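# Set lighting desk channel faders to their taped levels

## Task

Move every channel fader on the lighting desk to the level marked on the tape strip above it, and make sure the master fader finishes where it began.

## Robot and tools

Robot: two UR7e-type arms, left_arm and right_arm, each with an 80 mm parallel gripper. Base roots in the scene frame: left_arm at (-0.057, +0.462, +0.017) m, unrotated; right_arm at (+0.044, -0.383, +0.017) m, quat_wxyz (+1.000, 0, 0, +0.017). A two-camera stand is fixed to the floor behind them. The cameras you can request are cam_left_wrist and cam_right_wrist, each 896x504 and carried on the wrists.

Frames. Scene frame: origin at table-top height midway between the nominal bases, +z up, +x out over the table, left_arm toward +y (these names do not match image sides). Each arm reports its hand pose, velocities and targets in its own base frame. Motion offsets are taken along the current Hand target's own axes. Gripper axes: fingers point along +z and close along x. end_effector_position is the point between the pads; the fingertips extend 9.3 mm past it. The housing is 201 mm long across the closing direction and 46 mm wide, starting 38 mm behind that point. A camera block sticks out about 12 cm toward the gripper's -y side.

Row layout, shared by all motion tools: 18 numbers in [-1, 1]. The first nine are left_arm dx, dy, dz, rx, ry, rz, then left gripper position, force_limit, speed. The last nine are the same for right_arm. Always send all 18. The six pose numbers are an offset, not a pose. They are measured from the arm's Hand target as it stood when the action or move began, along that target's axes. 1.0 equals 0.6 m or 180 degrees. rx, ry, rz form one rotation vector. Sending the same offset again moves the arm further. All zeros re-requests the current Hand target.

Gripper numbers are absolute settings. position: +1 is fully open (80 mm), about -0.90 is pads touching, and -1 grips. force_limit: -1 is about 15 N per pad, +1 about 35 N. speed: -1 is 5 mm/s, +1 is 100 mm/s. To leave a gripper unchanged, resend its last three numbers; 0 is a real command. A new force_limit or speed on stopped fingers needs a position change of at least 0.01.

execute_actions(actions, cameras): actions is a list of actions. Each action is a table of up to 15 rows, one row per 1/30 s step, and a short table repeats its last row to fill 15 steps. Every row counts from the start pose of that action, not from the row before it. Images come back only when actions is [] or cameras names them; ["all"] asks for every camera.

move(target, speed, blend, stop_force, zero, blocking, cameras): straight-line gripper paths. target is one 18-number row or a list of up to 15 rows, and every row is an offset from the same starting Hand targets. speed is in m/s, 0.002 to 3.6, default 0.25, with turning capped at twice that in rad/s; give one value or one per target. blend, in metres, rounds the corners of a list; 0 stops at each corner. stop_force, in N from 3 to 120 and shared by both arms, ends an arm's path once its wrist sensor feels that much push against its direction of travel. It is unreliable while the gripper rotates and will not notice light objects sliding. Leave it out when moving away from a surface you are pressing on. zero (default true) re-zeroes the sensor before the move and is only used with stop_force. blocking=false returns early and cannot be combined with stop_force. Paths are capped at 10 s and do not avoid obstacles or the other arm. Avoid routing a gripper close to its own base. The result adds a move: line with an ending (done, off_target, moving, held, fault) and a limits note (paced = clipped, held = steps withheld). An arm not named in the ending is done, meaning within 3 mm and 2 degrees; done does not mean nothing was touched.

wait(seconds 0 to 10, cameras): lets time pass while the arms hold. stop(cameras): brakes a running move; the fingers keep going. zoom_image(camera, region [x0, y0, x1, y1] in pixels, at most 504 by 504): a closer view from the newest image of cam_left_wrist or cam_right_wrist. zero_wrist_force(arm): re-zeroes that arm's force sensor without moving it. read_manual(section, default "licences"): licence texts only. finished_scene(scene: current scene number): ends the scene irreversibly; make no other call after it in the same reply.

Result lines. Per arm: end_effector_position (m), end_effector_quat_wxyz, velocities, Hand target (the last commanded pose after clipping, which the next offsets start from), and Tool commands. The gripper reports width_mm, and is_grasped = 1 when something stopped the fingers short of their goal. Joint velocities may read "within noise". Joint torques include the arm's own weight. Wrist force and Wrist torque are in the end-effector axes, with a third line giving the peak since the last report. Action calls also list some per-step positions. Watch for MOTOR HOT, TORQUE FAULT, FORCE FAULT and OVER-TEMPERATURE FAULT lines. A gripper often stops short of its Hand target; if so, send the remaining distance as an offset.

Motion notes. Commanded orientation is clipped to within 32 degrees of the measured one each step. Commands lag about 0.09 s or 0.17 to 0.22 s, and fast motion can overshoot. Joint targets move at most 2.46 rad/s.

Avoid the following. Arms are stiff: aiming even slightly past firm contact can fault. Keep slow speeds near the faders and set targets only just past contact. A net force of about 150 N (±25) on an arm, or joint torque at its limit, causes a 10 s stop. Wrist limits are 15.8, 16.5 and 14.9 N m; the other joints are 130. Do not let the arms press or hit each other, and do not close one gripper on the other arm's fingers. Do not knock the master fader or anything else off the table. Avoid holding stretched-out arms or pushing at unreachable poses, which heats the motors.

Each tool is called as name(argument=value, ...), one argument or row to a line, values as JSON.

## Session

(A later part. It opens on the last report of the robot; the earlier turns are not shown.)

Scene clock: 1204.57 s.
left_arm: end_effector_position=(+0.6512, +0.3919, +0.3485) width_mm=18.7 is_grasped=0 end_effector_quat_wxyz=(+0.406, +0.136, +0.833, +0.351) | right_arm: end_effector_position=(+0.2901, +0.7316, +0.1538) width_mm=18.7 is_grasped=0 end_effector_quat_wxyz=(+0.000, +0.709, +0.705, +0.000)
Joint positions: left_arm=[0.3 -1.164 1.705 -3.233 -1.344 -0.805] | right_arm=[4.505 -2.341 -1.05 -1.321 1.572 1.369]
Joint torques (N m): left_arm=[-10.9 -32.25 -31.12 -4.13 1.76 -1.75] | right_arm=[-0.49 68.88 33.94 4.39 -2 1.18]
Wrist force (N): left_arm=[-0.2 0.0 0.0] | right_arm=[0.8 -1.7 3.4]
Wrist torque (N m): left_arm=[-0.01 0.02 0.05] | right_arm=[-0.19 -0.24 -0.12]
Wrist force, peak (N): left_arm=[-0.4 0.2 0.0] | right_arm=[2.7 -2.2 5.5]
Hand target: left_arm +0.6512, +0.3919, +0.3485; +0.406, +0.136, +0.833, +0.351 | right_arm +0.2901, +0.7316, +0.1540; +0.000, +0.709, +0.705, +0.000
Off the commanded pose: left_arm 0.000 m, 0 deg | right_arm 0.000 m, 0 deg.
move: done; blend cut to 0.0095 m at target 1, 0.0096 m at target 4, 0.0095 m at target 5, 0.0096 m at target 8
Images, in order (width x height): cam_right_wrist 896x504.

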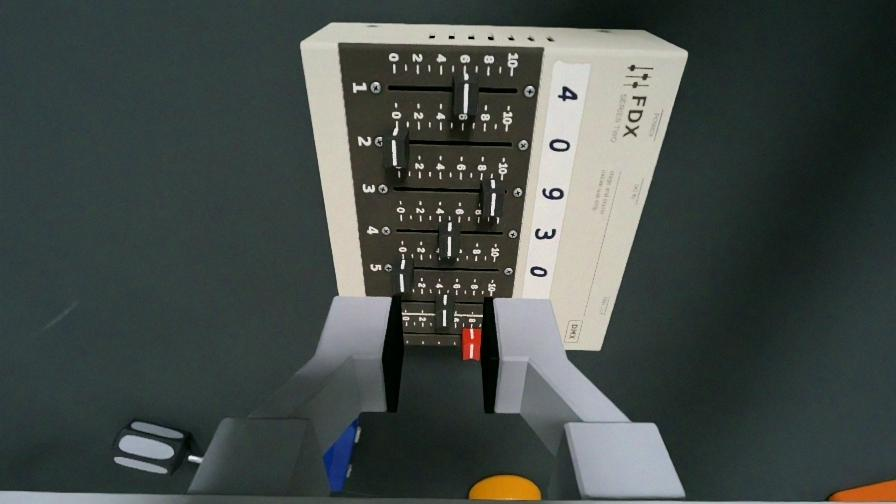

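move(
  target=[
    [0,0,0,0,0,0,-0.46,-1,1,-0.0026,0.1466,0.13,0,0,0,-0.46,-1,1],
    [0,0,0,0,0,0,-0.46,-1,1,-0.0026,0.1466,0.1617,0,0,0,-0.46,-1,1],
    [0,0,0,0,0,0,-0.46,-1,1,0.0225,0.1466,0.1617,0,0,0,-0.46,-1,1],
    [0,0,0,0,0,0,-0.46,-1,1,0.0175,0.1466,0.13,0,0,0,-0.46,-1,1],
    [0,0,0,0,0,0,-0.46,-1,1,0,0.0733,0.13,0,0,0,-0.46,-1,1],
    [0,0,0,0,0,0,-0.46,-1,1,0,0.0733,0.1617,0,0,0,-0.46,-1,1],
    [0,0,0,0,0,0,-0.46,-1,1,-0.0225,0.0733,0.1617,0,0,0,-0.46,-1,1],
    [0,0,0,0,0,0,-0.46,-1,1,-0.0175,0.0733,0.13,0,0,0,-0.46,-1,1],
    [0,0,0,0,0,0,-0.46,-1,1,0.0082,-0.0367,0.13,0,0,0,-0.46,-1,1],
    [0,0,0,0,0,0,-0.46,-1,1,0.0082,-0.0367,0.1617,0,0,0,-0.46,-1,1],
    [0,0,0,0,0,0,-0.46,-1,1,-0.015,-0.0367,0.1617,0,0,0,-0.46,-1,1],
    [0,0,0,0,0,0,-0.46,-1,1,-0.01,-0.0367,0.13,0,0,0,-0.46,-1,1],
    [0,0,0,0,0,0,-0.46,-1,1,0,0,0,0,0,0,-0.46,-1,1],
  ],
  speed=[0.25,0.15,0.1,0.15,0.25,0.15,0.1,0.15,0.25,0.15,0.1,0.15,0.25],
  blend=[0.01,0.004,0,0.01,0.01,0.004,0,0.01,0.01,0.004,0,0.01,0],
  cameras=["cam_right_wrist"],
)

zoom_image(
  camera="cam_right_wrist",
  region=[380, 240, 500, 330],
)

zoom_image(
  camera="cam_right_wrist",
  region=[380, 50, 540, 130],
)

zoom_image(
  camera="cam_right_wrist",
  region=[370, 190, 520, 270],
)

Scene clock: 1262.97 s.
left_arm: end_effector_position=(+0.6512, +0.3919, +0.3485) width_mm=18.7 is_grasped=0 end_effector_quat_wxyz=(+0.406, +0.136, +0.833, +0.351) | right_arm: end_effector_position=(+0.2902, +0.7316, +0.1538) width_mm=18.7 is_grasped=0 end_effector_quat_wxyz=(+0.000, +0.709, +0.705, +0.000)
Joint positions: left_arm=[0.3 -1.164 1.705 -3.233 -1.344 -0.805] | right_arm=[4.505 -2.341 -1.05 -1.321 1.572 1.369]
Joint torques (N m): left_arm=[-10.18 -31.73 -31.39 -4.09 1.65 -1.64] | right_arm=[9.63 64.96 32.87 0.03 2.24 1.39]
Wrist force (N): left_arm=[-0.1 -0.1 0.2] | right_arm=[1.1 -1.4 3.4]
Wrist torque (N m): left_arm=[-0.02 0.00 0.05] | right_arm=[-0.15 -0.26 -0.03]
Wrist force, peak (N): left_arm=[0.1 0.2 0.3] | right_arm=[2.2 -1.5 5.7]
Hand target: left_arm +0.6512, +0.3919, +0.3485; +0.406, +0.136, +0.833, +0.351 | right_arm +0.2901, +0.7316, +0.1540; +0.000, +0.709, +0.705, +0.000
Off the commanded pose: left_arm 0.000 m, 0 deg | right_arm 0.000 m, 0 deg.
move: done; blend cut to 0.0095 m at target 1, 0.0096 m at target 4, 0.0095 m at target 5, 0.0096 m at target 8, 0.0095 m at target 9, 0.0096 m at target 12
Images, in order (width x height): cam_right_wrist 896x504.

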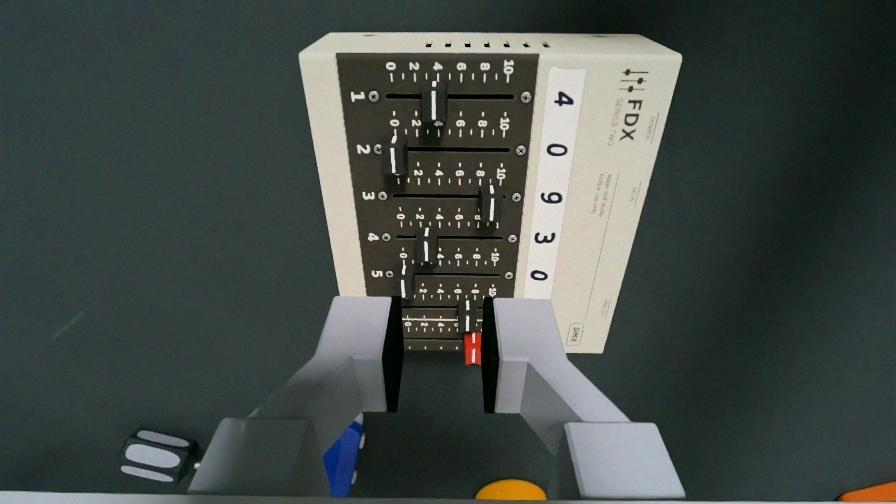

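Scaled by 4.200 from the camera's 896x504 image, which has a finer 1280x720 frame.

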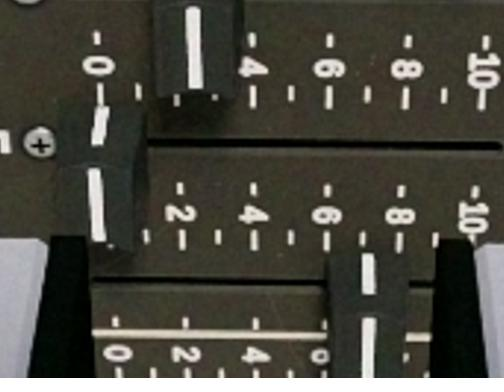

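Scaled by 3.150 from the camera's 896x504 image, which has a finer 1280x720 frame.

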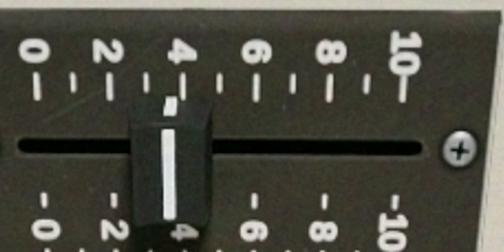

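Scaled by 3.360 from the camera's 896x504 image, which has a finer 1280x720 frame.

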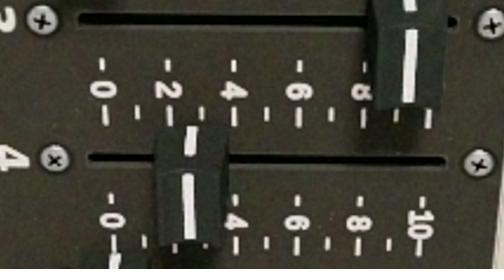

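move(
  target=[
    [0,0,0,0,0,0,-0.46,-1,1,0.0158,0.1466,0.13,0,0,0,-0.46,-1,1],
    [0,0,0,0,0,0,-0.46,-1,1,0.0158,0.1466,0.1617,0,0,0,-0.46,-1,1],
    [0,0,0,0,0,0,-0.46,-1,1,0.0095,0.1466,0.1617,0,0,0,-0.46,-1,1],
    [0,0,0,0,0,0,-0.46,-1,1,0.0145,0.1466,0.13,0,0,0,-0.46,-1,1],
    [0,0,0,0,0,0,-0.46,-1,1,-0.0166,0.0733,0.13,0,0,0,-0.46,-1,1],
    [0,0,0,0,0,0,-0.46,-1,1,-0.0166,0.0733,0.1617,0,0,0,-0.46,-1,1],
    [0,0,0,0,0,0,-0.46,-1,1,-0.00795,0.0733,0.1617,0,0,0,-0.46,-1,1],
    [0,0,0,0,0,0,-0.46,-1,1,-0.01295,0.0733,0.13,0,0,0,-0.46,-1,1],
    [0,0,0,0,0,0,-0.46,-1,1,-0.0095,-0.0367,0.13,0,0,0,-0.46,-1,1],
    [0,0,0,0,0,0,-0.46,-1,1,-0.0095,-0.0367,0.1617,0,0,0,-0.46,-1,1],
    [0,0,0,0,0,0,-0.46,-1,1,-0.00045,-0.0367,0.1617,0,0,0,-0.46,-1,1],
    [0,0,0,0,0,0,-0.46,-1,1,-0.0055,-0.0367,0.13,0,0,0,-0.46,-1,1],
    [0,0,0,0,0,0,-0.46,-1,1,0,0,0,0,0,0,-0.46,-1,1],
  ],
  speed=[0.25,0.15,0.1,0.15,0.25,0.15,0.1,0.15,0.25,0.15,0.1,0.15,0.25],
  blend=[0.01,0.004,0,0.01,0.01,0.004,0,0.01,0.01,0.004,0,0.01,0],
  cameras=["cam_right_wrist"],
)

zoom_image(
  camera="cam_right_wrist",
  region=[380, 240, 500, 330],
)

zoom_image(
  camera="cam_right_wrist",
  region=[380, 50, 540, 130],
)

zoom_image(
  camera="cam_right_wrist",
  region=[370, 190, 520, 270],
)

Scene clock: 1292.73 s.
left_arm: end_effector_position=(+0.6512, +0.3919, +0.3485) width_mm=18.7 is_grasped=0 end_effector_quat_wxyz=(+0.406, +0.136, +0.833, +0.351) | right_arm: end_effector_position=(+0.2902, +0.7316, +0.1538) width_mm=18.7 is_grasped=0 end_effector_quat_wxyz=(+0.000, +0.709, +0.705, +0.000)
Joint positions: left_arm=[0.3 -1.164 1.705 -3.233 -1.344 -0.805] | right_arm=[4.505 -2.341 -1.05 -1.321 1.572 1.369]
Joint torques (N m): left_arm=[-10.16 -33 -30.99 -4.08 1.42 -1.67] | right_arm=[10.21 67.48 34.62 -0.15 1.88 1.35]
Wrist force (N): left_arm=[-0.2 0.0 0.1] | right_arm=[1.1 -1.4 3.4]
Wrist torque (N m): left_arm=[-0.01 0.03 0.04] | right_arm=[-0.16 -0.28 -0.02]
Wrist force, peak (N): left_arm=[0.1 0.2 0.4] | right_arm=[-0.6 -0.8 6.1]
Hand target: left_arm +0.6512, +0.3919, +0.3485; +0.406, +0.136, +0.833, +0.351 | right_arm +0.2901, +0.7316, +0.1540; +0.000, +0.709, +0.705, +0.000
Off the commanded pose: left_arm 0.000 m, 0 deg | right_arm 0.000 m, 0 deg.
move: done; blend cut to 0.0095 m at target 1, 0.0019 m at target 2, 0.0096 m at target 4, 0.0095 m at target 5, 0.0026 m at target 6, 0.0096 m at target 8, 0.0095 m at target 9, 0.0027 m at target 10, 0.0096 m at target 12
Images, in order (width x height): cam_right_wrist 896x504.

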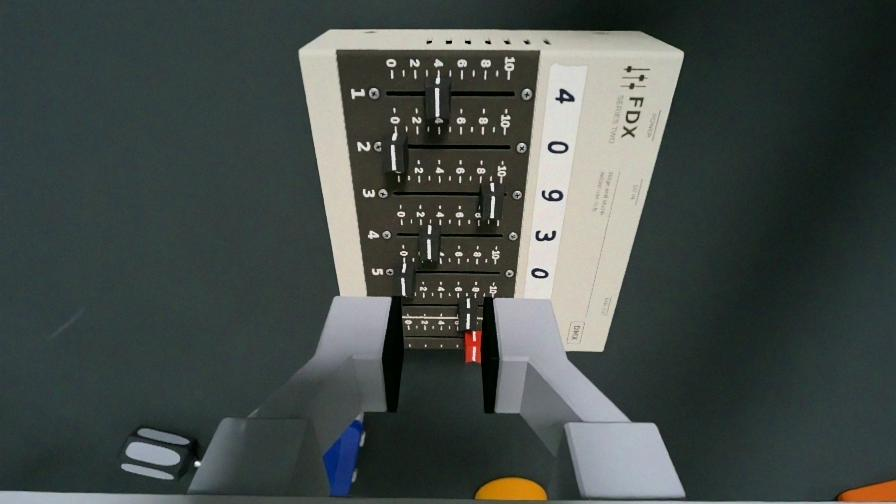

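Scaled by 4.200 from the camera's 896x504 image, which has a finer 1280x720 frame.

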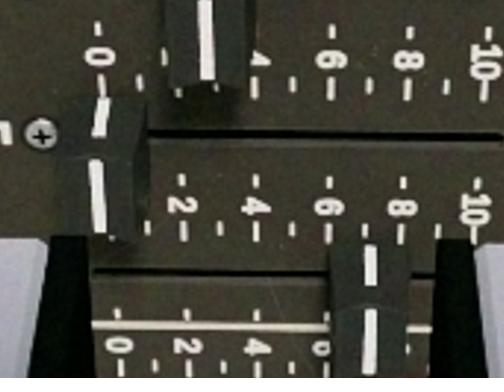

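Scaled by 3.150 from the camera's 896x504 image, which has a finer 1280x720 frame.

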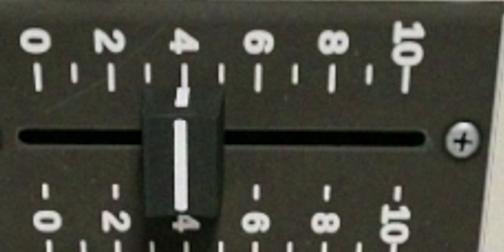

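Scaled by 3.360 from the camera's 896x504 image, which has a finer 1280x720 frame.

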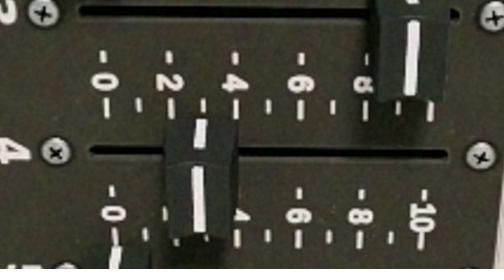

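move(
  target=[
    [0,0,0,0,0,0,-0.46,-1,1,0.0162,0.1466,0.13,0,0,0,-0.46,-1,1],
    [0,0,0,0,0,0,-0.46,-1,1,0.0162,0.1466,0.1617,0,0,0,-0.46,-1,1],
    [0,0,0,0,0,0,-0.46,-1,1,0.0075,0.1466,0.1617,0,0,0,-0.46,-1,1],
    [0,0,0,0,0,0,-0.46,-1,1,0.0125,0.1466,0.13,0,0,0,-0.46,-1,1],
    [0,0,0,0,0,0,-0.46,-1,1,0,0.0733,0,0,0,0,-0.46,-1,1],
  ],
  speed=[0.25,0.15,0.05,0.15,0.25],
  blend=[0.01,0.004,0,0.01,0],
  cameras=["cam_right_wrist"],
)

zoom_image(
  camera="cam_right_wrist",
  region=[380, 140, 540, 240],
)

zoom_image(
  camera="cam_right_wrist",
  region=[360, 60, 520, 160],
)

Scene clock: 1317.90 s.
left_arm: end_effector_position=(+0.6512, +0.3919, +0.3485) width_mm=18.7 is_grasped=0 end_effector_quat_wxyz=(+0.406, +0.136, +0.833, +0.351) | right_arm: end_effector_position=(+0.3340, +0.7313, +0.1537) width_mm=18.7 is_grasped=0 end_effector_quat_wxyz=(+0.000, +0.709, +0.705, +0.000)
Joint positions: left_arm=[0.3 -1.164 1.705 -3.233 -1.344 -0.805] | right_arm=[4.45 -2.388 -0.967 -1.358 1.572 1.314]
Joint torques (N m): left_arm=[-10.66 -33.43 -30.53 -3.89 1.46 -1.76] | right_arm=[-11.36 71.95 33.46 3.29 -0.78 -0.55]
Wrist force (N): left_arm=[-0.2 -0.1 0.0] | right_arm=[1.1 -1.2 3.5]
Wrist torque (N m): left_arm=[-0.02 0.02 0.04] | right_arm=[-0.14 -0.28 -0.12]
Wrist force, peak (N): left_arm=[-0.3 0.2 0.4] | right_arm=[1.9 -1.8 5.0]
Hand target: left_arm +0.6512, +0.3919, +0.3485; +0.406, +0.136, +0.833, +0.351 | right_arm +0.3341, +0.7313, +0.1540; +0.000, +0.709, +0.705, +0.000
Off the commanded pose: left_arm 0.000 m, 0 deg | right_arm 0.000 m, 0 deg.
move: done; blend cut to 0.0095 m at target 1, 0.0026 m at target 2, 0.0096 m at target 4
Images, in order (width x height): cam_right_wrist 896x504.

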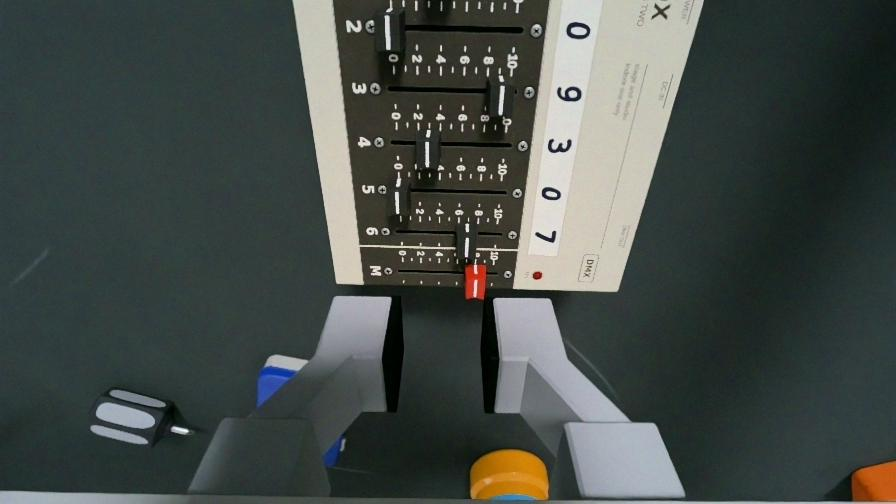

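Scaled by 3.150 from the camera's 896x504 image, which has a finer 1280x720 frame.

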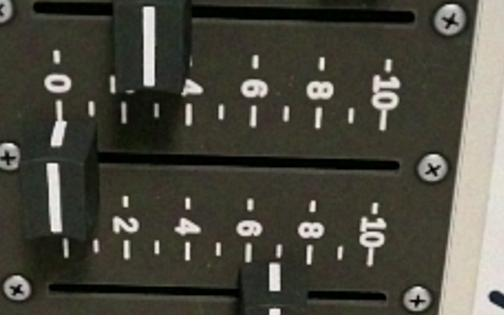

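Scaled by 3.150 from the camera's 896x504 image, which has a finer 1280x720 frame.

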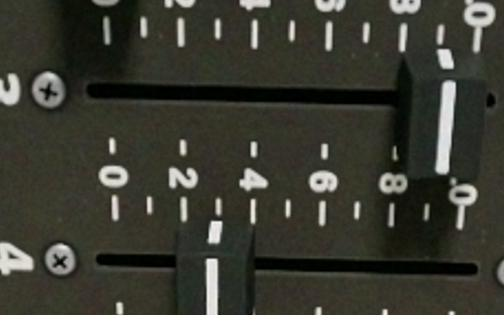

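move(
  target=[
    [0,0,0,0,0,0,-0.46,-1,1,0.014,0.0733,0.13,0,0,0,-0.46,-1,1],
    [0,0,0,0,0,0,-0.46,-1,1,0.014,0.0733,0.1617,0,0,0,-0.46,-1,1],
    [0,0,0,0,0,0,-0.46,-1,1,0.0224,0.0733,0.1617,0,0,0,-0.46,-1,1],
    [0,0,0,0,0,0,-0.46,-1,1,0.0174,0.0733,0.13,0,0,0,-0.46,-1,1],
    [0,0,0,0,0,0,-0.46,-1,1,0,0,0,0,0,0,-0.46,-1,1],
  ],
  speed=[0.25,0.15,0.05,0.15,0.25],
  blend=[0.01,0.004,0,0.01,0],
  cameras=["cam_right_wrist"],
)

zoom_image(
  camera="cam_right_wrist",
  region=[380, 180, 540, 280],
)

Scene clock: 1327.97 s.
left_arm: end_effector_position=(+0.6512, +0.3919, +0.3485) width_mm=18.7 is_grasped=0 end_effector_quat_wxyz=(+0.406, +0.136, +0.833, +0.351) | right_arm: end_effector_position=(+0.3340, +0.7314, +0.1538) width_mm=18.7 is_grasped=0 end_effector_quat_wxyz=(+0.000, +0.709, +0.705, +0.000)
Joint positions: left_arm=[0.3 -1.164 1.705 -3.233 -1.344 -0.805] | right_arm=[4.45 -2.388 -0.966 -1.358 1.572 1.314]
Joint torques (N m): left_arm=[-10.54 -33.42 -30.93 -4.06 1.47 -1.84] | right_arm=[-10.55 69.21 33.56 3.78 -0.45 -0.34]
Wrist force (N): left_arm=[0.0 0.1 0.0] | right_arm=[1.0 -1.2 3.4]
Wrist torque (N m): left_arm=[0.01 0.00 0.04] | right_arm=[-0.14 -0.27 -0.11]
Wrist force, peak (N): left_arm=[0.0 0.4 0.1] | right_arm=[1.4 -1.0 5.4]
Hand target: left_arm +0.6512, +0.3919, +0.3485; +0.406, +0.136, +0.833, +0.351 | right_arm +0.3341, +0.7313, +0.1540; +0.000, +0.709, +0.705, +0.000
Off the commanded pose: left_arm 0.000 m, 0 deg | right_arm 0.000 m, 0 deg.
move: done; blend cut to 0.0095 m at target 1, 0.0025 m at target 2, 0.0096 m at target 4
Images, in order (width x height): cam_right_wrist 896x504.

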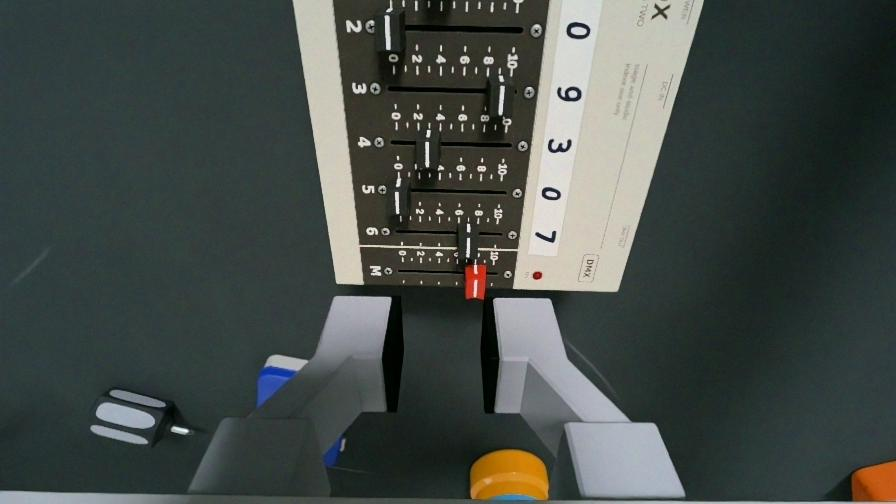

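Scaled by 3.150 from the camera's 896x504 image, which has a finer 1280x720 frame.

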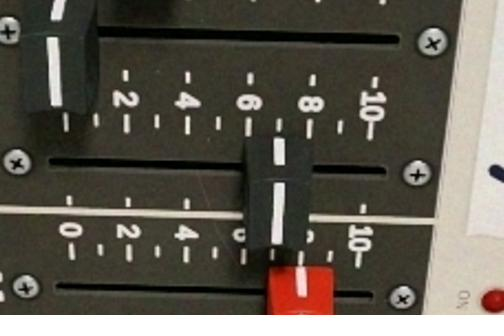

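move(
  target=[
    [0,0,0,0,0,0,-0.46,-1,1,-0.0155,0,0.13,0,0,0,-0.46,-1,1],
    [0,0,0,0,0,0,-0.46,-1,1,-0.0155,0,0.1617,0,0,0,-0.46,-1,1],
  ],
  speed=[0.2,0.1],
  blend=[0,0],
  cameras=["cam_right_wrist"],
)

zoom_image(
  camera="cam_right_wrist",
  region=[340, 220, 540, 420],
)

Scene clock: 1365.27 s.
left_arm: end_effector_position=(+0.6512, +0.3919, +0.3485) width_mm=18.7 is_grasped=0 end_effector_quat_wxyz=(+0.406, +0.136, +0.833, +0.351) | right_arm: end_effector_position=(+0.3340, +0.7220, +0.0569) width_mm=18.7 is_grasped=0 end_effector_quat_wxyz=(+0.000, +0.709, +0.705, +0.000)
Joint positions: left_arm=[0.3 -1.164 1.705 -3.233 -1.344 -0.805] | right_arm=[4.447 -2.448 -1.115 -1.149 1.572 1.311]
Joint torques (N m): left_arm=[-10.32 -32.75 -30.76 -3.81 1.36 -1.72] | right_arm=[9.53 64.65 31.5 1.15 0.37 1.45]
Wrist force (N): left_arm=[0.0 -0.1 0.3] | right_arm=[1.0 -1.3 3.3]
Wrist torque (N m): left_arm=[-0.01 0.01 0.04] | right_arm=[-0.13 -0.27 -0.12]
Wrist force, peak (N): left_arm=[-0.3 0.2 0.1] | right_arm=[0.8 -1.2 6.1]
Hand target: left_arm +0.6512, +0.3919, +0.3485; +0.406, +0.136, +0.833, +0.351 | right_arm +0.3339, +0.7221, +0.0569; +0.000, +0.709, +0.705, +0.000
Off the commanded pose: left_arm 0.000 m, 0 deg | right_arm 0.000 m, 0 deg.
move: done
Images, in order (width x height): cam_right_wrist 896x504.

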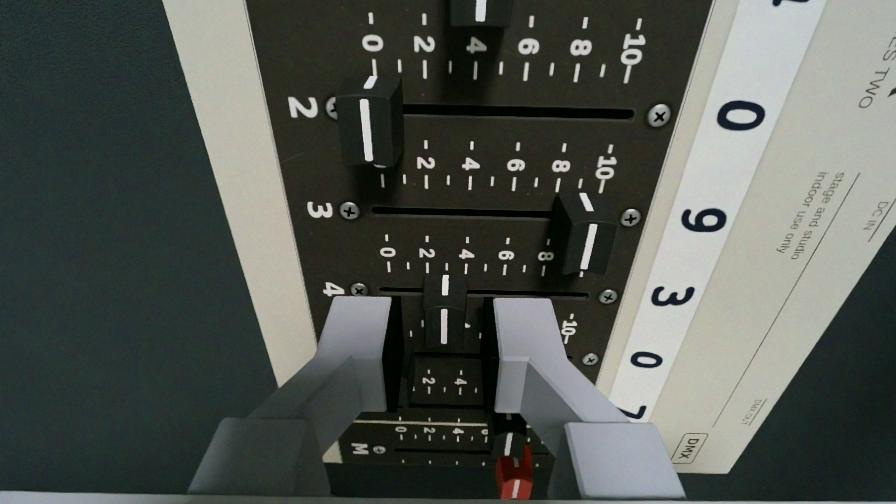

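Scaled by 2.520 from the camera's 896x504 image, which has a finer 1280x720 frame.

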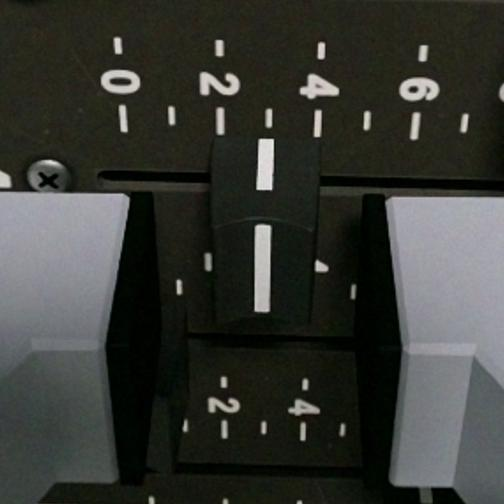

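move(
  target=[
    [0,0,0,0,0,0,-0.46,-1,1,0,0,-0.0318,0,0,0,-0.46,-1,1],
    [0,0,0,0,0,0,-0.46,-1,1,0.0158,-0.0117,-0.0318,0,0,0,-0.46,-1,1],
  ],
  speed=[0.1,0.1],
  blend=[0.003,0],
  cameras=["cam_right_wrist"],
)

zoom_image(
  camera="cam_right_wrist",
  region=[310, 60, 610, 310],
)

Scene clock: 1401.33 s.
left_arm: end_effector_position=(+0.6512, +0.3919, +0.3485) width_mm=18.7 is_grasped=0 end_effector_quat_wxyz=(+0.406, +0.136, +0.833, +0.351) | right_arm: end_effector_position=(+0.3268, +0.7316, +0.0760) width_mm=18.7 is_grasped=0 end_effector_quat_wxyz=(+0.000, +0.709, +0.705, +0.000)
Joint positions: left_arm=[0.3 -1.164 1.705 -3.233 -1.344 -0.805] | right_arm=[4.459 -2.443 -1.073 -1.197 1.572 1.323]
Joint torques (N m): left_arm=[-10.76 -34.02 -30.61 -3.89 1.33 -1.65] | right_arm=[-15.2 72.69 14.16 5.81 0.13 -1.45]
Wrist force (N): left_arm=[0.0 0.1 -0.1] | right_arm=[1.3 -1.5 3.5]
Wrist torque (N m): left_arm=[0.01 0.01 0.05] | right_arm=[-0.15 -0.29 -0.14]
Wrist force, peak (N): left_arm=[-0.1 0.4 0.2] | right_arm=[1.2 -1.3 4.8]
Hand target: left_arm +0.6512, +0.3919, +0.3485; +0.406, +0.136, +0.833, +0.351 | right_arm +0.3270, +0.7316, +0.0760; +0.000, +0.709, +0.705, +0.000
Off the commanded pose: left_arm 0.000 m, 0 deg | right_arm 0.000 m, 0 deg.
move: done
Images, in order (width x height): cam_right_wrist 896x504.

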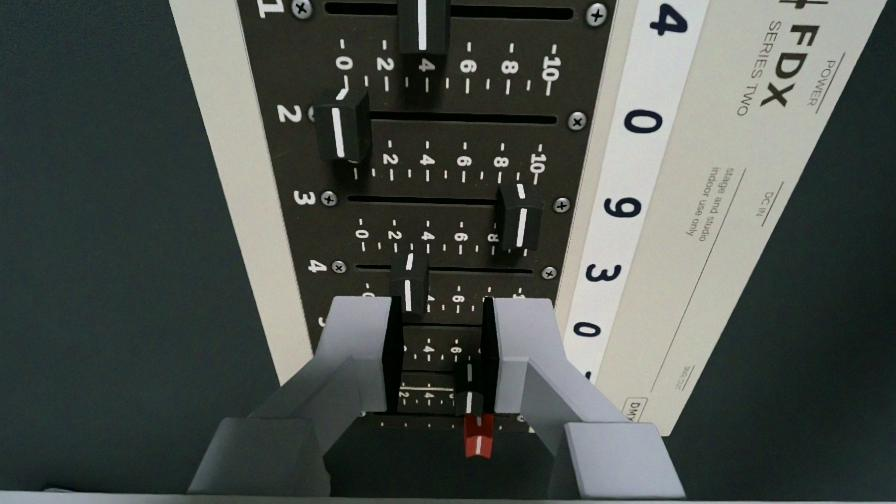

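Scaled by 1.680 from the camera's 896x504 image, which has a finer 1280x720 frame.

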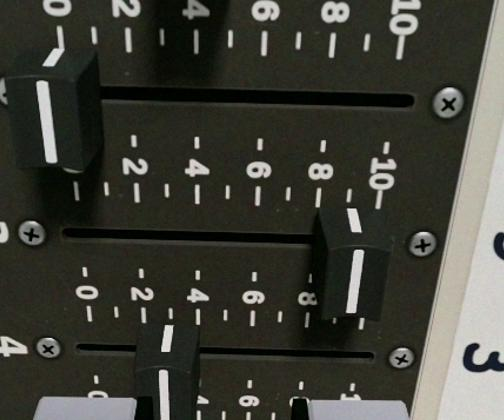

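move(
  target=[
    [0,0,0,0,0,0,-0.46,-1,1,0,0,-0.2067,0,0,0,-0.46,-1,1],
    [0,0,0,0,0,0,-0.46,-1,1,-0.1398,-0.5230,-0.3245,-0.1108,0.3788,0.3686,-0.46,-1,1],
  ],
  speed=[0.3,0.3],
  blend=[0.05,0],
  cameras=["cam_right_wrist"],
)

zoom_image(
  camera="cam_right_wrist",
  region=[300, 70, 500, 250],
)

Scene clock: 1578.30 s.
left_arm: end_effector_position=(+0.6512, +0.3919, +0.3485) width_mm=18.7 is_grasped=0 end_effector_quat_wxyz=(+0.406, +0.136, +0.833, +0.351) | right_arm: end_effector_position=(+0.0129, +0.6494, +0.2711) width_mm=18.7 is_grasped=0 end_effector_quat_wxyz=(-0.262, +0.830, +0.103, +0.481)
Joint positions: left_arm=[0.3 -1.164 1.705 -3.233 -1.344 -0.805] | right_arm=[5.227 -1.873 -1.91 -0.688 0.424 3.253]
Joint torques (N m): left_arm=[-9.57 -33.31 -30.7 -3.75 1.3 -1.75] | right_arm=[-0.19 28.83 10.91 0.09 -4.28 1.39]
Wrist force (N): left_arm=[0.0 0.1 0.0] | right_arm=[-0.3 0.1 0.2]
Wrist torque (N m): left_arm=[0.01 0.00 0.04] | right_arm=[0.01 0.04 -0.08]
Wrist force, peak (N): left_arm=[0.0 0.5 0.2] | right_arm=[1.1 -1.3 6.6]
Hand target: left_arm +0.6512, +0.3919, +0.3485; +0.406, +0.136, +0.833, +0.351 | right_arm +0.0129, +0.6494, +0.2710; -0.262, +0.830, +0.103, +0.481
Off the commanded pose: left_arm 0.000 m, 0 deg | right_arm 0.000 m, 0 deg.
move: done
Images, in order (width x height): cam_right_wrist 896x504.

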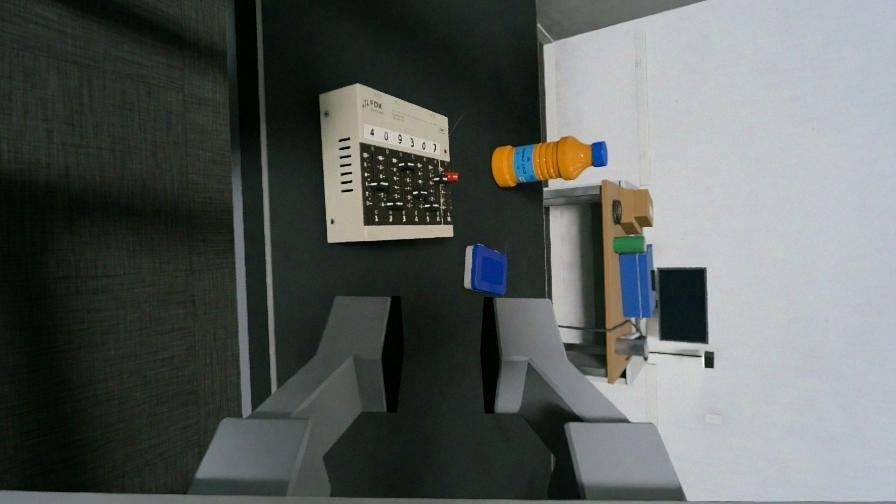

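Scaled by 2.520 from the camera's 896x504 image, which has a finer 1280x720 frame.

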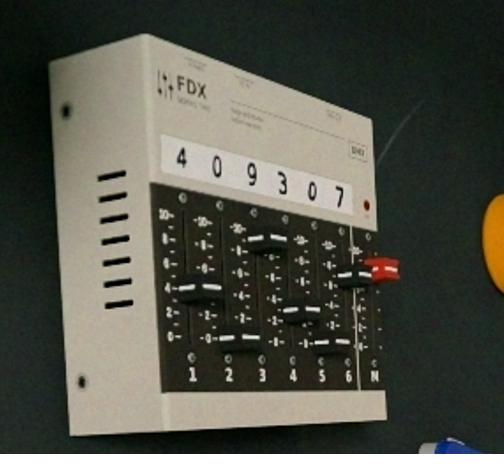

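execute_actions(
  actions=[],
)

Scene clock: 1641.13 s.
left_arm: end_effector_position=(+0.6512, +0.3919, +0.3485) width_mm=18.7 is_grasped=0 end_effector_quat_wxyz=(+0.406, +0.136, +0.833, +0.351) | right_arm: end_effector_position=(+0.0129, +0.6494, +0.2710) width_mm=18.7 is_grasped=0 end_effector_quat_wxyz=(-0.262, +0.830, +0.103, +0.481)
Joint positions: left_arm=[0.3 -1.164 1.705 -3.233 -1.344 -0.805] | right_arm=[5.227 -1.873 -1.91 -0.688 0.424 3.253]
Joint velocities: within noise
Joint torques (N m): left_arm=[-9.92 -33.63 -30.2 -3.85 1.12 -1.81] | right_arm=[10.38 28.64 10.19 -0.04 -4.17 -1.3]
Wrist force (N): left_arm=[0.1 0.2 0.0] | right_arm=[-0.4 -0.1 0.0]
Wrist torque (N m): left_arm=[0.02 -0.01 0.04] | right_arm=[-0.01 0.03 -0.08]
Wrist force, peak (N): left_arm=[-0.1 0.3 0.3] | right_arm=[-0.9 -0.3 0.1]
Hand target: left_arm +0.6512, +0.3919, +0.3485; +0.406, +0.136, +0.833, +0.351 | right_arm +0.0129, +0.6494, +0.2710; -0.262, +0.830, +0.103, +0.481
Tool commands: left_gripper/position=-0.46 left_gripper/force_limit=-1.0 left_gripper/speed=+1.0 right_gripper/position=-0.46 right_gripper/force_limit=-1.0 right_gripper/speed=+1.0
Off the commanded pose: left_arm 0.000 m, 0 deg | right_arm 0.000 m, 0 deg.

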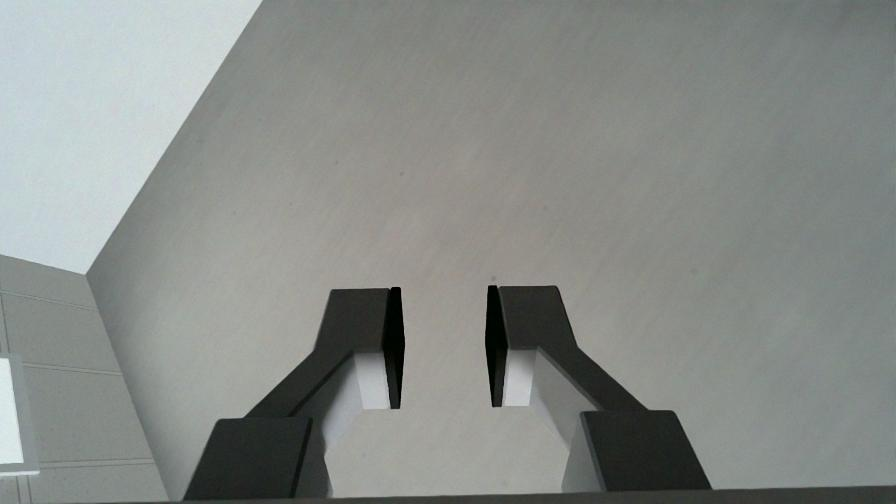

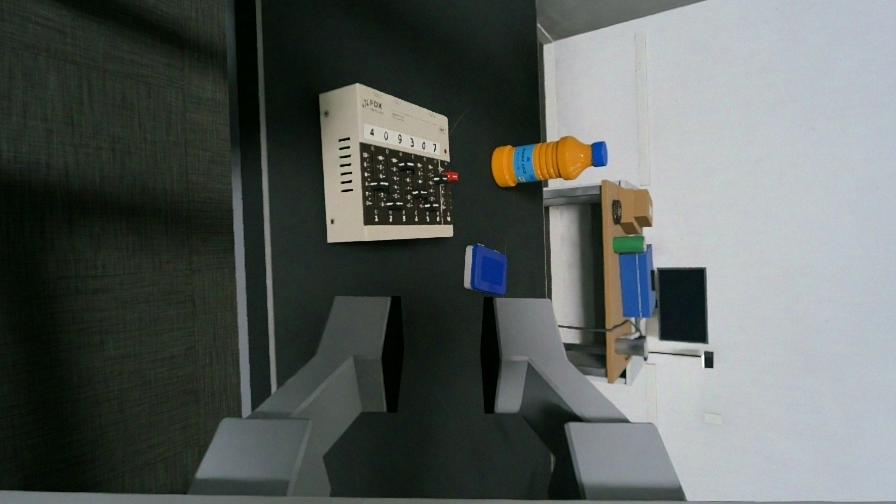

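move(
  target=[
    [-0.0253,-0.6836,-0.6979,0.3817,0.0277,0.3515,1,-1,1,0.2435,0.2249,-0.2957,0.1186,-0.0466,-0.0554,-0.46,-1,1],
    [0.0715,-0.7995,-0.6271,0.3817,0.0277,0.3515,1,-1,1,0.2435,0.2249,-0.2957,0.1186,-0.0466,-0.0554,-0.46,-1,1],
  ],
  speed=0.45,
  blend=[0.05,0],
  blocking=false,
)

move(
  target=[0,0,-0.05,0,0,0,1,-1,1,0,0,0,0,0,0,-0.46,-1,1],
  speed=0.2,
)

Scene clock: 1660.37 s.
left_arm: end_effector_position=(+0.5957, +0.2963, +0.3286) width_mm=64.9 is_grasped=0 end_effector_quat_wxyz=(+0.342, +0.267, +0.851, +0.295) end_effector_velocity=(-0.159, -0.272, -0.053) end_effector_angular_velocity=(+0.051, +0.650, -0.599) | right_arm: end_effector_position=(+0.0132, +0.6077, +0.2994) width_mm=18.7 is_grasped=0 end_effector_quat_wxyz=(-0.282, +0.825, +0.138, +0.470) end_effector_velocity=(+0.001, -0.120, +0.082) end_effector_angular_velocity=(+0.002, +0.000, +0.237)
Joint positions: left_arm=[0.206 -1.388 1.932 -3.042 -1.409 -0.676] | right_arm=[5.264 -1.731 -2.034 -0.609 0.437 3.147]
Joint velocities: left_arm=[-0.328 -0.628 0.526 0.676 -0.107 0.313] | right_arm=[0.114 0.423 -0.33 0.157 0.04 -0.275]
Joint torques (N m): left_arm=[-15.45 -43.03 -11.26 0.4 -2.08 2.84] | right_arm=[11.62 41.52 8.21 5.81 1 -2.87]
Wrist force (N): left_arm=[-0.5 0.3 -0.2] | right_arm=[-0.4 -0.1 0.0]
Wrist torque (N m): left_arm=[0.10 -0.01 -0.07] | right_arm=[-0.03 0.04 0.07]
Wrist force, peak (N): left_arm=[0.8 2.4 1.5] | right_arm=[-1.1 -0.8 0.9]
Hand target: left_arm +0.5864, +0.2798, +0.3264; +0.330, +0.287, +0.853, +0.285 | right_arm +0.0129, +0.6001, +0.3046; -0.285, +0.824, +0.144, +0.468
Tool commands: left_gripper/position=+1.0 left_gripper/force_limit=-1.0 left_gripper/speed=+1.0 right_gripper/position=-0.46 right_gripper/force_limit=-1.0 right_gripper/speed=+1.0
Off the commanded pose: left_arm 0.500 m, 75 deg | right_arm 0.216 m, 20 deg.
move: running; path passed 0 of 2 targets

a move is refused until a result has shown your running move's end: call wait (it returns as soon as the move ends) or stop first; nothing of this call was run

wait(
  seconds=5,
)

zoom_image(
  camera="cam_right_wrist",
  region=[310, 80, 470, 250],
)

Scene clock: 1710.23 s.
left_arm: end_effector_position=(+0.3620, -0.1085, +0.1498) width_mm=80.0 is_grasped=0 end_effector_quat_wxyz=(+0.000, +0.707, +0.707, +0.000) | right_arm: end_effector_position=(+0.0132, +0.4292, +0.4211) width_mm=18.7 is_grasped=0 end_effector_quat_wxyz=(-0.360, +0.788, +0.280, +0.413)
Joint positions: left_arm=[-0.652 -1.748 2.326 -2.15 -1.571 -0.652] | right_arm=[5.548 -0.959 -2.305 -0.977 0.464 2.999]
Joint torques (N m): left_arm=[-10.29 -4.39 -11.12 -3.19 -1.5 -1.72] | right_arm=[-13.78 8.53 15.41 -0.32 0.91 1.48]
Wrist force (N): left_arm=[0.2 3.7 0.4] | right_arm=[-0.5 -0.3 -0.1]
Wrist torque (N m): left_arm=[0.53 -0.26 0.53] | right_arm=[-0.06 0.06 -0.08]
Wrist force, peak (N): left_arm=[0.4 3.6 4.0] | right_arm=[-0.5 0.4 -1.2]
Hand target: left_arm +0.3620, -0.1085, +0.1498; +0.000, +0.707, +0.707, +0.000 | right_arm +0.0132, +0.4292, +0.4211; -0.360, +0.788, +0.280, +0.413
Tool commands: left_gripper/position=+1.0 left_gripper/force_limit=-1.0 left_gripper/speed=+1.0 right_gripper/position=-0.46 right_gripper/force_limit=-1.0 right_gripper/speed=+1.0
Off the commanded pose: left_arm 0.000 m, 0 deg | right_arm 0.000 m, 0 deg.
earlier move: done
wait: 0.00 of 5 s (the move ended)

Scaled by 2.965 from the camera's 896x504 image, which has a finer 1280x720 frame.
This view is cut from an older image: the scene may have changed since it was taken.

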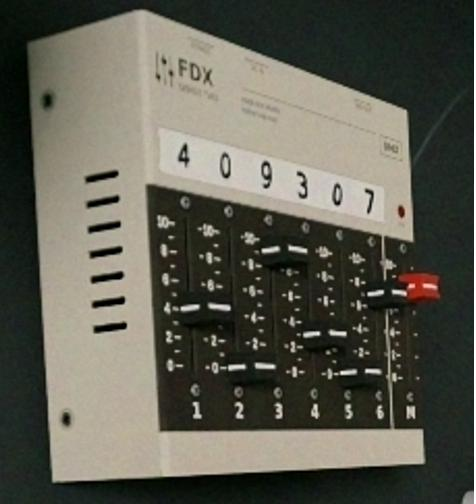

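move(
  target=[0.834,0.482,-0.3312,-0.3817,-0.0277,-0.3515,-0.46,-1,1,-0.1610,-0.1308,0.3931,-0.1185,0.0465,0.0553,-0.46,-1,1],
  speed=0.45,
  cameras=["cam_right_wrist"],
)

Scene clock: 1798.93 s.
left_arm: end_effector_position=(+0.6509, +0.3919, +0.3485) width_mm=18.7 is_grasped=0 end_effector_quat_wxyz=(+0.406, +0.136, +0.833, +0.351) | right_arm: end_effector_position=(+0.0128, +0.6495, +0.2710) width_mm=18.7 is_grasped=0 end_effector_quat_wxyz=(-0.262, +0.830, +0.103, +0.481)
Joint positions: left_arm=[0.3 -1.164 1.706 -3.233 -1.344 -0.805] | right_arm=[5.227 -1.873 -1.909 -0.688 0.424 3.252]
Joint torques (N m): left_arm=[-7.34 -31.42 -32.55 -3.73 -0.37 -1.7] | right_arm=[11.22 29.85 20.78 5.7 0.47 -0.01]
Wrist force (N): left_arm=[-0.1 0.1 0.2] | right_arm=[-0.4 -0.5 -0.1]
Wrist torque (N m): left_arm=[0.01 0.01 0.04] | right_arm=[-0.05 0.04 -0.08]
Wrist force, peak (N): left_arm=[0.5 3.8 0.4] | right_arm=[-1.4 -1.1 0.9]
Hand target: left_arm +0.6510, +0.3919, +0.3486; +0.406, +0.136, +0.833, +0.351 | right_arm +0.0126, +0.6496, +0.2710; -0.262, +0.830, +0.103, +0.481
Off the commanded pose: left_arm 0.000 m, 0 deg | right_arm 0.000 m, 0 deg.
move: done
Images, in order (width x height): cam_right_wrist 896x504.

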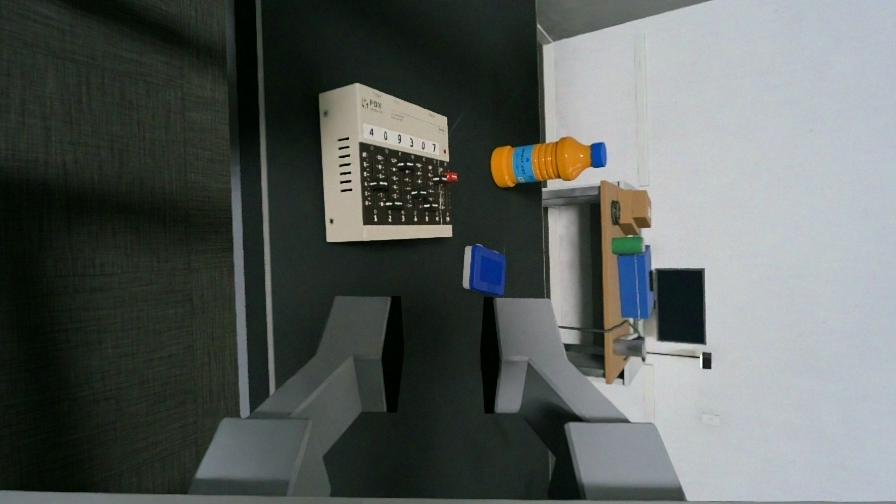

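zoom_image(
  camera="cam_right_wrist",
  region=[310, 80, 470, 250],
)

move(
  target=[
    [0,0,0,0,0,0,-0.46,-1,1,0.0615,0.1943,0.5578,0.1121,-0.3789,-0.3703,-0.46,-1,1],
    [0,0,0,0,0,0,-0.46,-1,1,-0.0154,0.2245,0.5937,0.1121,-0.3789,-0.3703,-0.46,-1,1],
  ],
  speed=[0.5,0.25],
  blend=[0.04,0],
  cameras=["cam_right_wrist"],
)

zoom_image(
  camera="cam_right_wrist",
  region=[290, 0, 610, 300],
)

Scaled by 2.965 from the camera's 896x504 image, which has a finer 1280x720 frame.

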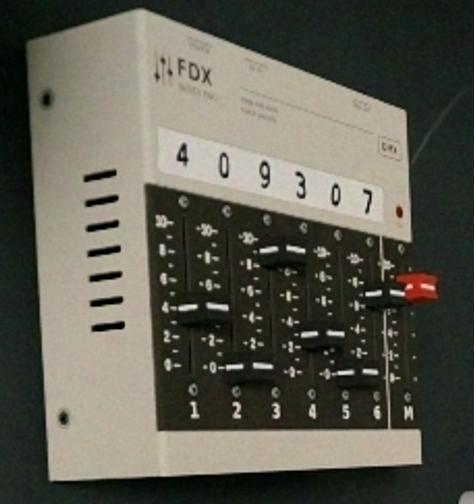

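Scene clock: 1817.47 s.
left_arm: end_effector_position=(+0.6510, +0.3919, +0.3486) width_mm=18.7 is_grasped=0 end_effector_quat_wxyz=(+0.406, +0.136, +0.833, +0.351) | right_arm: end_effector_position=(+0.3303, +0.7274, +0.0757) width_mm=18.7 is_grasped=0 end_effector_quat_wxyz=(+0.000, +0.707, +0.708, -0.001)
Joint positions: left_arm=[0.3 -1.164 1.706 -3.233 -1.344 -0.805] | right_arm=[4.454 -2.437 -1.083 -1.192 1.572 1.311]
Joint torques (N m): left_arm=[-11.83 -30.91 -32.29 -4.25 1.9 -1.53] | right_arm=[9.31 54.53 14.26 5.57 -1.92 -0.83]
Wrist force (N): left_arm=[-0.2 0.1 0.2] | right_arm=[0.9 -1.3 3.2]
Wrist torque (N m): left_arm=[0.01 0.03 0.04] | right_arm=[-0.13 -0.25 -0.05]
Wrist force, peak (N): left_arm=[-0.1 -0.2 0.4] | right_arm=[0.9 -1.6 6.7]
Hand target: left_arm +0.6510, +0.3919, +0.3486; +0.406, +0.136, +0.833, +0.351 | right_arm +0.3302, +0.7274, +0.0756; +0.000, +0.707, +0.708, -0.001
Off the commanded pose: left_arm 0.000 m, 0 deg | right_arm 0.000 m, 0 deg.
move: done; blend cut to 0.027 m at target 1
Images, in order (width x height): cam_right_wrist 896x504.

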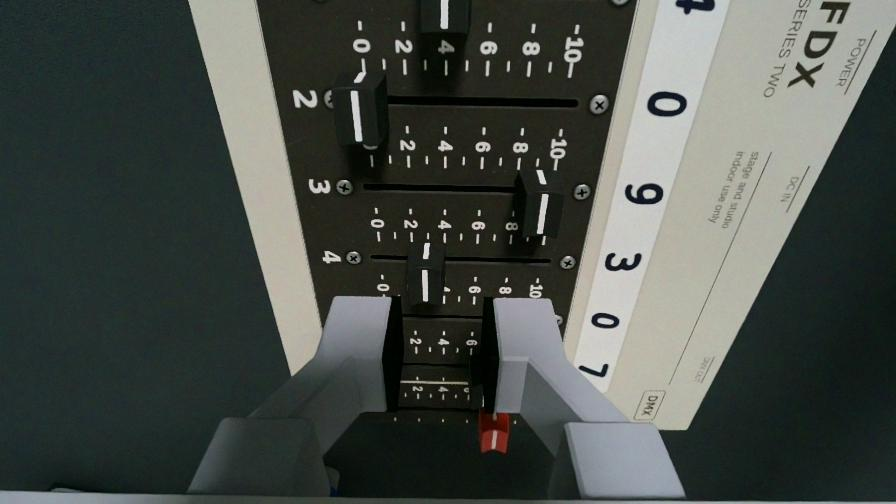

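Scaled by 1.575 from the camera's 896x504 image, which has a finer 1280x720 frame.

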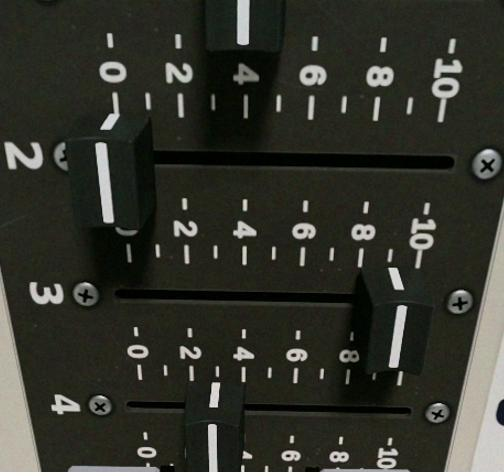

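move(
  target=[0,0,0,0,0,0,0,0,0,0.008,-0.0056,0,0,0,0.0022,-0.46,0,0],
  speed=0.1,
)

move(
  target=[
    [0,0,0,0,0,0,0,0,0,-0.008,-0.11,0,0,0,0,-0.46,0,0],
    [0,0,0,0,0,0,0,0,0,-0.008,-0.11,0.0317,0,0,0,-0.46,0,0],
    [0,0,0,0,0,0,0,0,0,0.0225,-0.11,0.0317,0,0,0,-0.46,0,0],
    [0,0,0,0,0,0,0,0,0,0.0175,-0.11,0,0,0,0,-0.46,0,0],
    [0,0,0,0,0,0,0,0,0,-0.037,-0.073,0,0,0,0,-0.46,0,0],
    [0,0,0,0,0,0,0,0,0,-0.037,-0.073,0.0317,0,0,0,-0.46,0,0],
    [0,0,0,0,0,0,0,0,0,-0.0075,-0.073,0.0317,0,0,0,-0.46,0,0],
    [0,0,0,0,0,0,0,0,0,-0.0125,-0.073,0,0,0,0,-0.46,0,0],
  ],
  speed=[0.25,0.15,0.06,0.15,0.25,0.15,0.06,0.15],
  blend=[0.01,0.004,0,0.01,0.01,0.004,0,0],
  blocking=false,
)

Scene clock: 1846.47 s.
left_arm: end_effector_position=(+0.6510, +0.3919, +0.3486) width_mm=38.0 is_grasped=0 end_effector_quat_wxyz=(+0.406, +0.136, +0.833, +0.351) | right_arm: end_effector_position=(+0.3268, +0.7323, +0.0756) width_mm=18.7 is_grasped=0 end_effector_quat_wxyz=(+0.000, +0.709, +0.705, -0.001)
Joint positions: left_arm=[0.3 -1.164 1.706 -3.233 -1.344 -0.805] | right_arm=[4.459 -2.445 -1.069 -1.199 1.572 1.323]
Joint torques (N m): left_arm=[-10.6 -30.93 -32.09 -4.36 1.84 -1.54] | right_arm=[1.43 65.4 15.52 1.3 1.22 -1.16]
Wrist force (N): left_arm=[-0.1 0.1 -0.1] | right_arm=[1.3 -1.6 3.4]
Wrist torque (N m): left_arm=[0.01 0.01 0.04] | right_arm=[-0.17 -0.30 -0.06]
Wrist force, peak (N): left_arm=[-0.3 -0.2 0.3] | right_arm=[1.1 -1.5 3.6]
Hand target: left_arm +0.6510, +0.3919, +0.3486; +0.406, +0.136, +0.833, +0.351 | right_arm +0.3269, +0.7322, +0.0756; +0.000, +0.709, +0.705, -0.001
Off the commanded pose: left_arm 0.000 m, 0 deg | right_arm 0.000 m, 0 deg.
move: done

Scene clock: 1846.97 s.
left_arm: end_effector_position=(+0.6510, +0.3919, +0.3486) width_mm=38.0 is_grasped=0 end_effector_quat_wxyz=(+0.406, +0.136, +0.833, +0.351) | right_arm: end_effector_position=(+0.2590, +0.7277, +0.0628) width_mm=18.7 is_grasped=0 end_effector_quat_wxyz=(+0.000, +0.709, +0.705, -0.001) end_effector_velocity=(+0.019, +0.004, -0.140) end_effector_angular_velocity=(-0.006, -0.002, -0.003)
Joint positions: left_arm=[0.3 -1.164 1.706 -3.233 -1.344 -0.805] | right_arm=[4.543 -2.387 -1.213 -1.112 1.572 1.407]
Joint velocities: left_arm=[within noise] | right_arm=[-0.023 -0.182 -0.055 0.231 -0.003 -0.02]
Joint torques (N m): left_arm=[-11.81 -31.23 -31.73 -4.42 1.95 -1.41] | right_arm=[-17.7 52.62 19.12 5.99 -1.74 -1.24]
Wrist force (N): left_arm=[-0.3 -0.1 0.0] | right_arm=[0.8 -2.0 3.7]
Wrist torque (N m): left_arm=[-0.01 0.03 0.04] | right_arm=[-0.24 -0.25 -0.15]
Wrist force, peak (N): left_arm=[0.1 -0.3 0.3] | right_arm=[0.7 -4.4 2.1]
Hand target: left_arm +0.6510, +0.3919, +0.3486; +0.406, +0.136, +0.833, +0.351 | right_arm +0.2608, +0.7292, +0.0567; +0.000, +0.709, +0.705, -0.001
Tool commands: left_gripper/position=+0.0 left_gripper/force_limit=+0.0 left_gripper/speed=+0.0 right_gripper/position=-0.46 right_gripper/force_limit=+0.0 right_gripper/speed=+0.0
Off the commanded pose: left_arm 0.000 m, 0 deg | right_arm 0.027 m, 0 deg.
move: running; path passed 1 of 8 targets; blend cut to 0.0095 m at target 1

wait(
  seconds=10,
)

move(
  target=[
    [0,0,0,0,0,0,0,0,0,0.0425,0.036,0,0,0,0,-0.46,0,0],
    [0,0,0,0,0,0,0,0,0,0.0425,0.036,0.0317,0,0,0,-0.46,0,0],
    [0,0,0,0,0,0,0,0,0,0.0057,0.036,0.0317,0,0,0,-0.46,0,0],
    [0,0,0,0,0,0,0,0,0,0.0107,0.036,0,0,0,0,-0.46,0,0],
    [0,0,0,0,0,0,0,0,0,-0.0025,0.073,0,0,0,0,-0.46,0,0],
    [0,0,0,0,0,0,0,0,0,-0.0025,0.073,0.0317,0,0,0,-0.46,0,0],
    [0,0,0,0,0,0,0,0,0,0.0275,0.073,0.0317,0,0,0,-0.46,0,0],
    [0,0,0,0,0,0,0,0,0,0.0225,0.073,0,0,0,0,-0.46,0,0],
  ],
  speed=[0.25,0.15,0.06,0.15,0.25,0.15,0.06,0.15],
  blend=[0.01,0.004,0,0.01,0.01,0.004,0,0],
  blocking=false,
)

Scene clock: 1871.93 s.
left_arm: end_effector_position=(+0.6510, +0.3919, +0.3486) width_mm=38.0 is_grasped=0 end_effector_quat_wxyz=(+0.406, +0.136, +0.833, +0.351) | right_arm: end_effector_position=(+0.2830, +0.7250, +0.0756) width_mm=18.7 is_grasped=0 end_effector_quat_wxyz=(+0.000, +0.709, +0.705, -0.001)
Joint positions: left_arm=[0.3 -1.164 1.706 -3.233 -1.344 -0.805] | right_arm=[4.512 -2.387 -1.178 -1.148 1.572 1.376]
Joint torques (N m): left_arm=[-11.21 -31.4 -32.13 -4.15 1.85 -1.44] | right_arm=[-13.22 69.1 12.63 -0.29 2.36 1.42]
Wrist force (N): left_arm=[0.0 0.0 0.3] | right_arm=[1.1 -1.4 3.3]
Wrist torque (N m): left_arm=[-0.01 0.00 0.05] | right_arm=[-0.14 -0.28 -0.03]
Wrist force, peak (N): left_arm=[0.2 0.0 0.4] | right_arm=[-0.1 -2.2 5.9]
Hand target: left_arm +0.6510, +0.3919, +0.3486; +0.406, +0.136, +0.833, +0.351 | right_arm +0.2830, +0.7250, +0.0756; +0.000, +0.709, +0.705, -0.001
Tool commands: left_gripper/position=+0.0 left_gripper/force_limit=+0.0 left_gripper/speed=+0.0 right_gripper/position=-0.46 right_gripper/force_limit=+0.0 right_gripper/speed=+0.0
Off the commanded pose: left_arm 0.000 m, 0 deg | right_arm 0.000 m, 0 deg.
earlier move: done; blend cut to 0.0095 m at target 1, 0.0096 m at target 4, 0.0095 m at target 5
wait: 0.00 of 10 s (the move ended)

Scene clock: 1872.43 s.
left_arm: end_effector_position=(+0.6510, +0.3919, +0.3486) width_mm=38.0 is_grasped=0 end_effector_quat_wxyz=(+0.406, +0.136, +0.833, +0.351) | right_arm: end_effector_position=(+0.3045, +0.7451, +0.0550) width_mm=18.7 is_grasped=0 end_effector_quat_wxyz=(+0.000, +0.709, +0.705, -0.001) end_effector_velocity=(-0.005, -0.062, +0.014) end_effector_angular_velocity=(+0.011, -0.001, -0.002)
Joint positions: left_arm=[0.3 -1.164 1.706 -3.233 -1.344 -0.805] | right_arm=[4.49 -2.474 -1.071 -1.169 1.572 1.355]
Joint velocities: left_arm=[within noise] | right_arm=[-0.011 0.166 -0.285 0.129 0.002 -0.01]
Joint torques (N m): left_arm=[-10.95 -30.96 -31.54 -4.2 1.88 -1.44] | right_arm=[-17.28 74.04 10.89 5.84 2.29 -2.13]
Wrist force (N): left_arm=[0.0 0.0 0.0] | right_arm=[2.4 -1.7 4.0]
Wrist torque (N m): left_arm=[0.00 0.00 0.04] | right_arm=[-0.20 -0.32 -0.05]
Wrist force, peak (N): left_arm=[-0.3 0.0 0.4] | right_arm=[1.7 -1.3 5.8]
Hand target: left_arm +0.6510, +0.3919, +0.3486; +0.406, +0.136, +0.833, +0.351 | right_arm +0.3047, +0.7413, +0.0566; +0.000, +0.709, +0.705, -0.001
Tool commands: left_gripper/position=+0.0 left_gripper/force_limit=+0.0 left_gripper/speed=+0.0 right_gripper/position=-0.46 right_gripper/force_limit=+0.0 right_gripper/speed=+0.0
Off the commanded pose: left_arm 0.000 m, 0 deg | right_arm 0.031 m, 0 deg.
move: running; path passed 2 of 8 targets; blend cut to 0.0095 m at target 1


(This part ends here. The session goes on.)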